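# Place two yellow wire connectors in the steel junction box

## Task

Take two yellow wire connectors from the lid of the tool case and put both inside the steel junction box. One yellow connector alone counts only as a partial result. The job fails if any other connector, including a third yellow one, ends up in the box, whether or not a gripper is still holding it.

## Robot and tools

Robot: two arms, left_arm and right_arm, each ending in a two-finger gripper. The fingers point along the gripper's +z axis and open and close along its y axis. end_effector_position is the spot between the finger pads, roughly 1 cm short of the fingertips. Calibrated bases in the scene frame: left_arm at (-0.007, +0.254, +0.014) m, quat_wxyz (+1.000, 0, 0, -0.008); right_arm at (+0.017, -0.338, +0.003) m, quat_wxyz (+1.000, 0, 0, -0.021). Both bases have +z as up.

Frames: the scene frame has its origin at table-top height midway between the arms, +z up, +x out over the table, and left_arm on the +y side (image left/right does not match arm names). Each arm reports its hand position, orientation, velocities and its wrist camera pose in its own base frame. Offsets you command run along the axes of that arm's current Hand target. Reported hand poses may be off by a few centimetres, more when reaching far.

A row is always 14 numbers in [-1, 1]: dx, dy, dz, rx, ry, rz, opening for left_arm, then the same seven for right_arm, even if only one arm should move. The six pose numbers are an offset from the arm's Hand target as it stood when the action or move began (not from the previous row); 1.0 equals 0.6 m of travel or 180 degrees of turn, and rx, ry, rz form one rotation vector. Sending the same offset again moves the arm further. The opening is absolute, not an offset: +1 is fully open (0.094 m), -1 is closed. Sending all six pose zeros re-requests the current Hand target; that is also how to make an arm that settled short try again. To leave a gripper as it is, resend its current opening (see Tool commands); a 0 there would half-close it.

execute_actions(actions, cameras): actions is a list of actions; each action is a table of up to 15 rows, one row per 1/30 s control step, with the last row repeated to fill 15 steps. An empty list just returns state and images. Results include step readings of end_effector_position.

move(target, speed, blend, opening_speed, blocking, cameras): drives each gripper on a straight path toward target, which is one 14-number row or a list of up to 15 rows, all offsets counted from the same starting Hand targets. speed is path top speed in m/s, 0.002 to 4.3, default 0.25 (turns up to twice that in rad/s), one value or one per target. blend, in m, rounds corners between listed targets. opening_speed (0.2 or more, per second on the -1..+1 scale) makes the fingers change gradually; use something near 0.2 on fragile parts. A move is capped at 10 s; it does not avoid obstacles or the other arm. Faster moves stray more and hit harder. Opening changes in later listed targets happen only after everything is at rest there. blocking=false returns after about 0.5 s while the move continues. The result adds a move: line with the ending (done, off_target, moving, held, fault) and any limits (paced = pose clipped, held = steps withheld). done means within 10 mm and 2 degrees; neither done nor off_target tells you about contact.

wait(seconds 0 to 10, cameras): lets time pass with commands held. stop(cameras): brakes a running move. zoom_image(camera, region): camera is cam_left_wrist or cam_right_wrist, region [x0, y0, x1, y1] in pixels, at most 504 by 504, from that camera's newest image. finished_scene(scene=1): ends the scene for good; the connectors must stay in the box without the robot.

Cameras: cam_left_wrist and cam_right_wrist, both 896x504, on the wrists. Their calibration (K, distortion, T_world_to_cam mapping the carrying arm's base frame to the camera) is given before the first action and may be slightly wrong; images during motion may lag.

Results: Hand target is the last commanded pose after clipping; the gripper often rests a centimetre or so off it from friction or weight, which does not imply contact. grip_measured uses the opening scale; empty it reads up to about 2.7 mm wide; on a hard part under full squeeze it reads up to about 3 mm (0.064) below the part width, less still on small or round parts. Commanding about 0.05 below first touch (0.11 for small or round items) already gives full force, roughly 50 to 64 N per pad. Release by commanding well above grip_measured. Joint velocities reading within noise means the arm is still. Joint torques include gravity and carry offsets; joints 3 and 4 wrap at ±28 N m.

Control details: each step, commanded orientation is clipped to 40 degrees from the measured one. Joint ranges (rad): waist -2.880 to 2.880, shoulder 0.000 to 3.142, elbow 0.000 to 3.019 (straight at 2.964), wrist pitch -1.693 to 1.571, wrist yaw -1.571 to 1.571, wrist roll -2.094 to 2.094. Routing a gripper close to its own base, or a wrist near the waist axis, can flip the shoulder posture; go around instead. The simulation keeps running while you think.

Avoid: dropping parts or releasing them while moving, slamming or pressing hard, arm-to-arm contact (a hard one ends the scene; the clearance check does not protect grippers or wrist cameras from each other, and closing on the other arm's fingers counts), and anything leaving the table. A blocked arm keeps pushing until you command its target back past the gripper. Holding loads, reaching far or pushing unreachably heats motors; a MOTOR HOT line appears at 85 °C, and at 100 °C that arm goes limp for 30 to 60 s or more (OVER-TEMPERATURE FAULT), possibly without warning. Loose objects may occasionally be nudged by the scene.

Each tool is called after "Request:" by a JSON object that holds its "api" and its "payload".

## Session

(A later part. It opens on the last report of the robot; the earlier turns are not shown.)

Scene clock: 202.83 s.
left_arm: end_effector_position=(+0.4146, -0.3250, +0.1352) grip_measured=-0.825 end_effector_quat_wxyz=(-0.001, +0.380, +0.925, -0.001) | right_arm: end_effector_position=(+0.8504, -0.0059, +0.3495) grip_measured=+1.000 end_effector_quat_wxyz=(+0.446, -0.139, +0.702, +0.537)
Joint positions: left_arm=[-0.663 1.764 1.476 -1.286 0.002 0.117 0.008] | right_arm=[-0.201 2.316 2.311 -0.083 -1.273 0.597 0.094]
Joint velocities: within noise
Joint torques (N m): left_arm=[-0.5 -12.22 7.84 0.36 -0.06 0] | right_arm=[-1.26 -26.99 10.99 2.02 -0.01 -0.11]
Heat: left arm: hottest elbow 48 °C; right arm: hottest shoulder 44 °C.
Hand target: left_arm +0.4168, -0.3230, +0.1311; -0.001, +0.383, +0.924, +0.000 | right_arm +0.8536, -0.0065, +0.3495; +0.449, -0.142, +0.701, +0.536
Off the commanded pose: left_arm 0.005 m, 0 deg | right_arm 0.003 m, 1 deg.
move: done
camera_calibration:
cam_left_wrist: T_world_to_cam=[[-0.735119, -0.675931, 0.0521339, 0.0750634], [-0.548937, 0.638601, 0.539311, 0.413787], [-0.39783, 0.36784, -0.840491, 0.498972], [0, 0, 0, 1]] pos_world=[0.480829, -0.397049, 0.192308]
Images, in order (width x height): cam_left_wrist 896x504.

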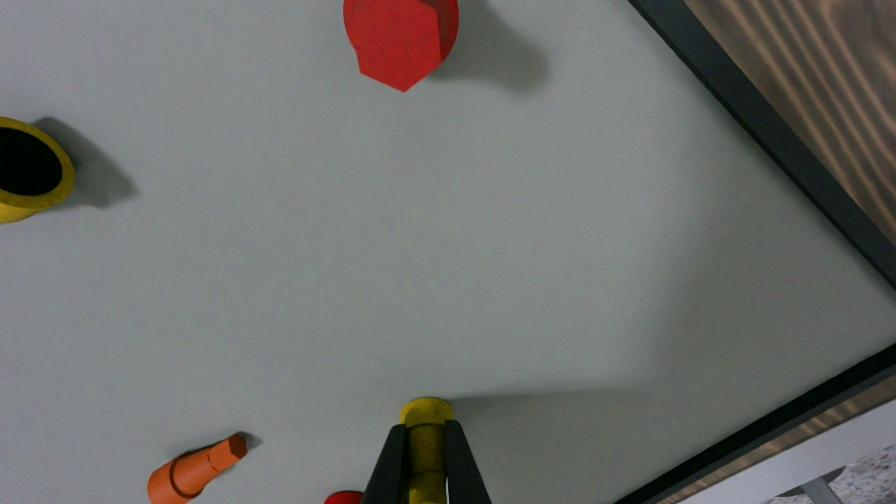

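Request:
{"api": "move", "payload": {"target": [[0,0,-0.198,0,0,0,-0.9,0,0,0,0,0,0,1],[0.469,0.434,-0.115,0,0,-0.25,-0.9,0,0,0,0,0,0,1]], "speed": [0.15,0.35], "blend": [0.03,0], "cameras": ["cam_left_wrist"]}}

Scene clock: 216.93 s.
left_arm: end_effector_position=(+0.3989, +0.0621, +0.2012) grip_measured=-0.827 end_effector_quat_wxyz=(-0.005, -0.009, +1.000, +0.001) | right_arm: end_effector_position=(+0.8504, -0.0059, +0.3495) grip_measured=+1.000 end_effector_quat_wxyz=(+0.446, -0.139, +0.702, +0.537)
Joint positions: left_arm=[0.154 1.415 1.236 -1.401 -0.004 0.136 0.008] | right_arm=[-0.201 2.316 2.311 -0.083 -1.273 0.597 0.094]
Joint velocities: within noise
Joint torques (N m): left_arm=[-1.49 -7.82 8.55 0.34 0.12 0.02] | right_arm=[-1.26 -26.93 10.97 2 -0.01 -0.11]
Heat: left arm: hottest elbow 48 °C; right arm: hottest shoulder 44 °C.
Hand target: left_arm +0.4023, +0.0601, +0.2003; +0.000, +0.000, +1.000, +0.000 | right_arm +0.8536, -0.0065, +0.3495; +0.449, -0.142, +0.701, +0.536
Off the commanded pose: left_arm 0.004 m, 1 deg | right_arm 0.003 m, 1 deg.
move: done
camera_calibration:
cam_left_wrist: T_world_to_cam=[[-0.0288478, -0.998436, 0.047895, 0.0608021], [-0.836125, 0.0503605, 0.546223, 0.272185], [-0.54778, -0.0242889, -0.83627, 0.489071], [0, 0, 0, 1]] pos_world=[0.497238, 0.0588786, 0.25741]
Images, in order (width x height): cam_left_wrist 896x504.

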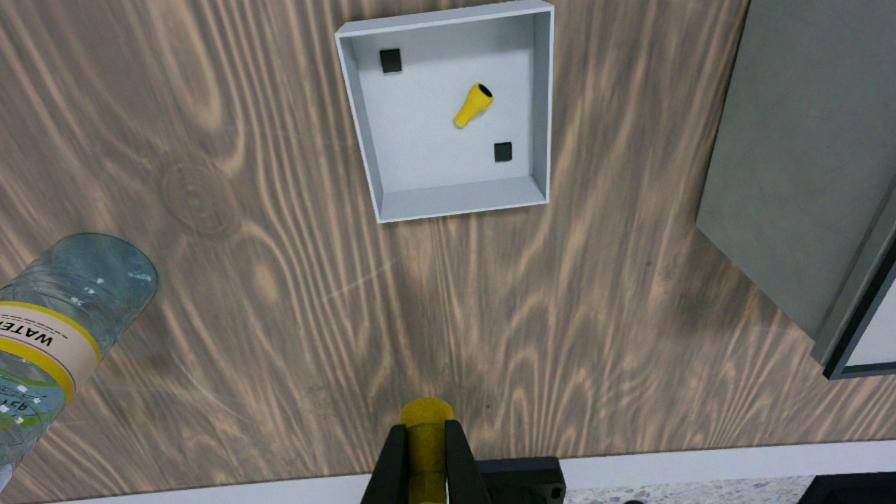

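Request:
{"api": "move", "payload": {"target": [[0.01,-0.005,0.22,0,0,0,-0.9,0,0,0,0,0,0,1],[0.01,-0.005,0.30,0,0,0,-0.9,0,0,0,0,0,0,1]], "speed": [0.25,0.08], "cameras": ["cam_left_wrist"]}}

Scene clock: 228.13 s.
left_arm: end_effector_position=(+0.3960, +0.0607, +0.0238) grip_measured=-0.827 end_effector_quat_wxyz=(-0.001, -0.007, +1.000, +0.002) | right_arm: end_effector_position=(+0.8504, -0.0059, +0.3495) grip_measured=+1.000 end_effector_quat_wxyz=(+0.446, -0.139, +0.702, +0.537)
Joint positions: left_arm=[0.152 1.603 0.932 -0.903 -0.004 0.137 0.008] | right_arm=[-0.201 2.316 2.311 -0.083 -1.273 0.597 0.094]
Joint velocities: within noise
Joint torques (N m): left_arm=[-1.67 -8.41 6.45 0.35 0.12 -0.02] | right_arm=[-1.2 -26.87 10.97 2.02 -0.01 -0.11]
Heat: left arm: hottest elbow 47 °C; right arm: hottest shoulder 45 °C.
Hand target: left_arm +0.3960, +0.0572, +0.0203; -0.001, +0.000, +1.000, +0.000 | right_arm +0.8536, -0.0065, +0.3495; +0.449, -0.142, +0.701, +0.536
Off the commanded pose: left_arm 0.005 m, 1 deg | right_arm 0.003 m, 1 deg.
move: done
camera_calibration:
cam_left_wrist: T_world_to_cam=[[-0.0322136, -0.998397, 0.0465277, 0.069238], [-0.84007, 0.0522683, 0.539954, 0.368252], [-0.541521, -0.0216927, -0.840407, 0.336591], [0, 0, 0, 1]] pos_world=[0.493859, 0.0571807, 0.0808124]
Images, in order (width x height): cam_left_wrist 896x504.

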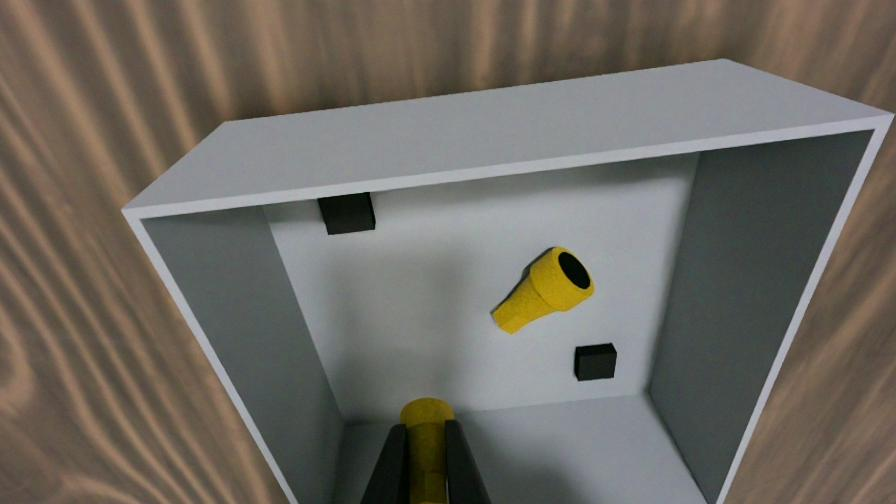

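Request:
{"api": "move", "payload": {"target": [[0,0,0.010,0,0,0,-0.9,0,0,0,0,0,0,1],[0,0,0.010,0,0,0,-0.55,0,0,0,0,0,0,1]], "speed": 0.05, "opening_speed": 0.3, "cameras": ["cam_left_wrist"]}}

Request:
{"api": "move", "payload": {"target": [0,0,-0.25,0,0,0,-0.55,0,0,0,0,0,0,1], "speed": 0.15, "cameras": ["cam_left_wrist"]}}

Scene clock: 235.40 s.
left_arm: end_effector_position=(+0.3994, +0.0611, +0.0206) grip_measured=-0.552 end_effector_quat_wxyz=(+0.003, -0.007, +1.000, +0.002) | right_arm: end_effector_position=(+0.8504, -0.0059, +0.3495) grip_measured=+1.000 end_effector_quat_wxyz=(+0.446, -0.139, +0.702, +0.537)
Joint positions: left_arm=[0.152 1.611 0.932 -0.885 -0.003 0.137 0.021] | right_arm=[-0.201 2.316 2.311 -0.083 -1.273 0.597 0.094]
Joint velocities: within noise
Joint torques (N m): left_arm=[-1.67 -8.29 5.94 0.36 0.11 -0.02] | right_arm=[-1.26 -26.93 10.97 2.02 -0.01 -0.12]
Heat: left arm: hottest elbow 46 °C; right arm: hottest shoulder 45 °C.
Hand target: left_arm +0.3960, +0.0571, +0.0142; -0.001, +0.000, +1.000, +0.000 | right_arm +0.8536, -0.0065, +0.3495; +0.449, -0.142, +0.701, +0.536
Off the commanded pose: left_arm 0.008 m, 1 deg | right_arm 0.003 m, 1 deg.
move: done
camera_calibration:
cam_left_wrist: T_world_to_cam=[[-0.032694, -0.998443, 0.0452058, 0.0701827], [-0.844954, 0.0517698, 0.532327, 0.374896], [-0.533839, -0.0207929, -0.845331, 0.332717], [0, 0, 0, 1]] pos_world=[0.496682, 0.0575832, 0.0785156]
Images, in order (width x height): cam_left_wrist 896x504.

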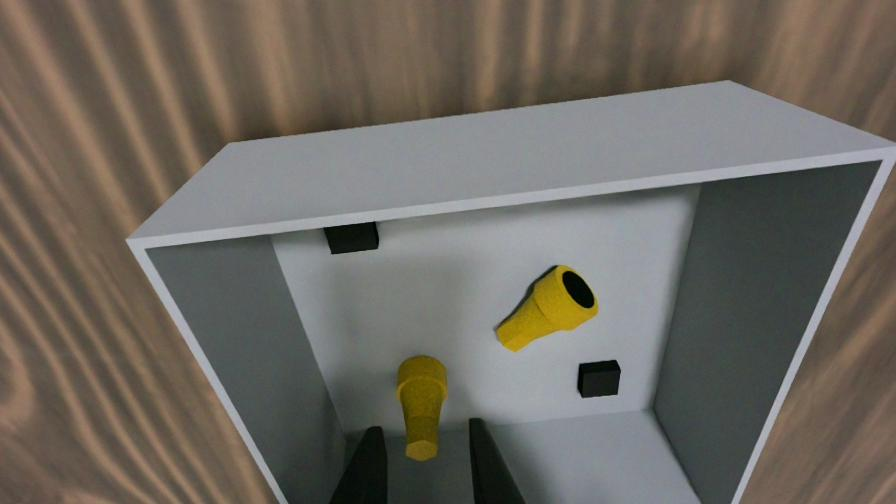

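Scene clock: 237.07 s.
left_arm: end_effector_position=(+0.3753, +0.0573, +0.1406) grip_measured=-0.552 end_effector_quat_wxyz=(-0.029, -0.007, +1.000, -0.003) | right_arm: end_effector_position=(+0.8504, -0.0059, +0.3495) grip_measured=+1.000 end_effector_quat_wxyz=(+0.446, -0.139, +0.702, +0.537)
Joint positions: left_arm=[0.151 1.426 1.082 -1.284 -0.003 0.137 0.021] | right_arm=[-0.201 2.316 2.311 -0.083 -1.273 0.597 0.094]
Joint velocities: within noise
Joint torques (N m): left_arm=[-1.61 -8.12 12.68 -0.43 0.12 -0.03] | right_arm=[-1.32 -26.87 10.99 2.02 -0.01 -0.11]
Heat: left arm: hottest elbow 47 °C; right arm: hottest shoulder 45 °C.
Hand target: left_arm +0.3962, +0.0570, +0.1643; -0.001, +0.000, +1.000, +0.000 | right_arm +0.8536, -0.0065, +0.3495; +0.449, -0.142, +0.701, +0.536
Off the commanded pose: left_arm 0.032 m, 3 deg | right_arm 0.003 m, 1 deg.
move: off_target (left_arm)
camera_calibration:
cam_left_wrist: T_world_to_cam=[[-0.029677, -0.997927, 0.0571105, 0.0573051], [-0.808669, 0.0575531, 0.585442, 0.26944], [-0.587515, -0.0288093, -0.8087, 0.436638], [0, 0, 0, 1]] pos_world=[0.47612, 0.0542585, 0.192095]
Images, in order (width x height): cam_left_wrist 896x504.

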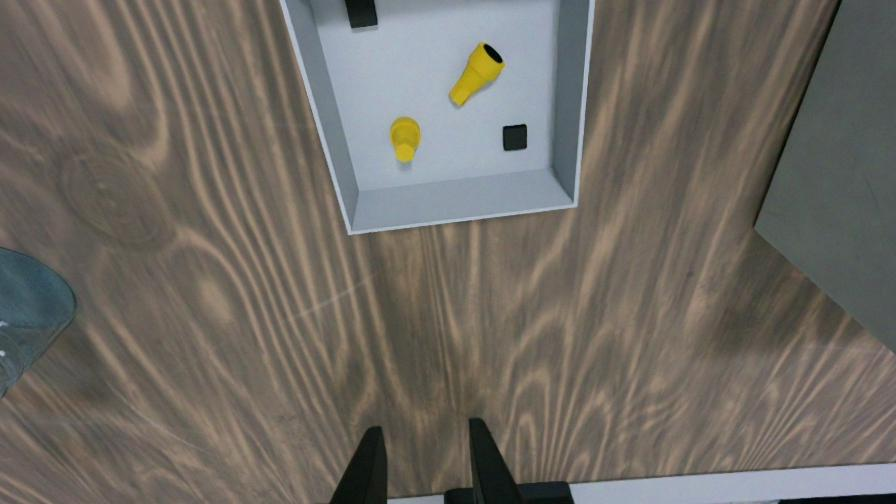

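Both in the box.

Request:
{"api": "finished_scene", "payload": {}}

The scene is finished: the task was done.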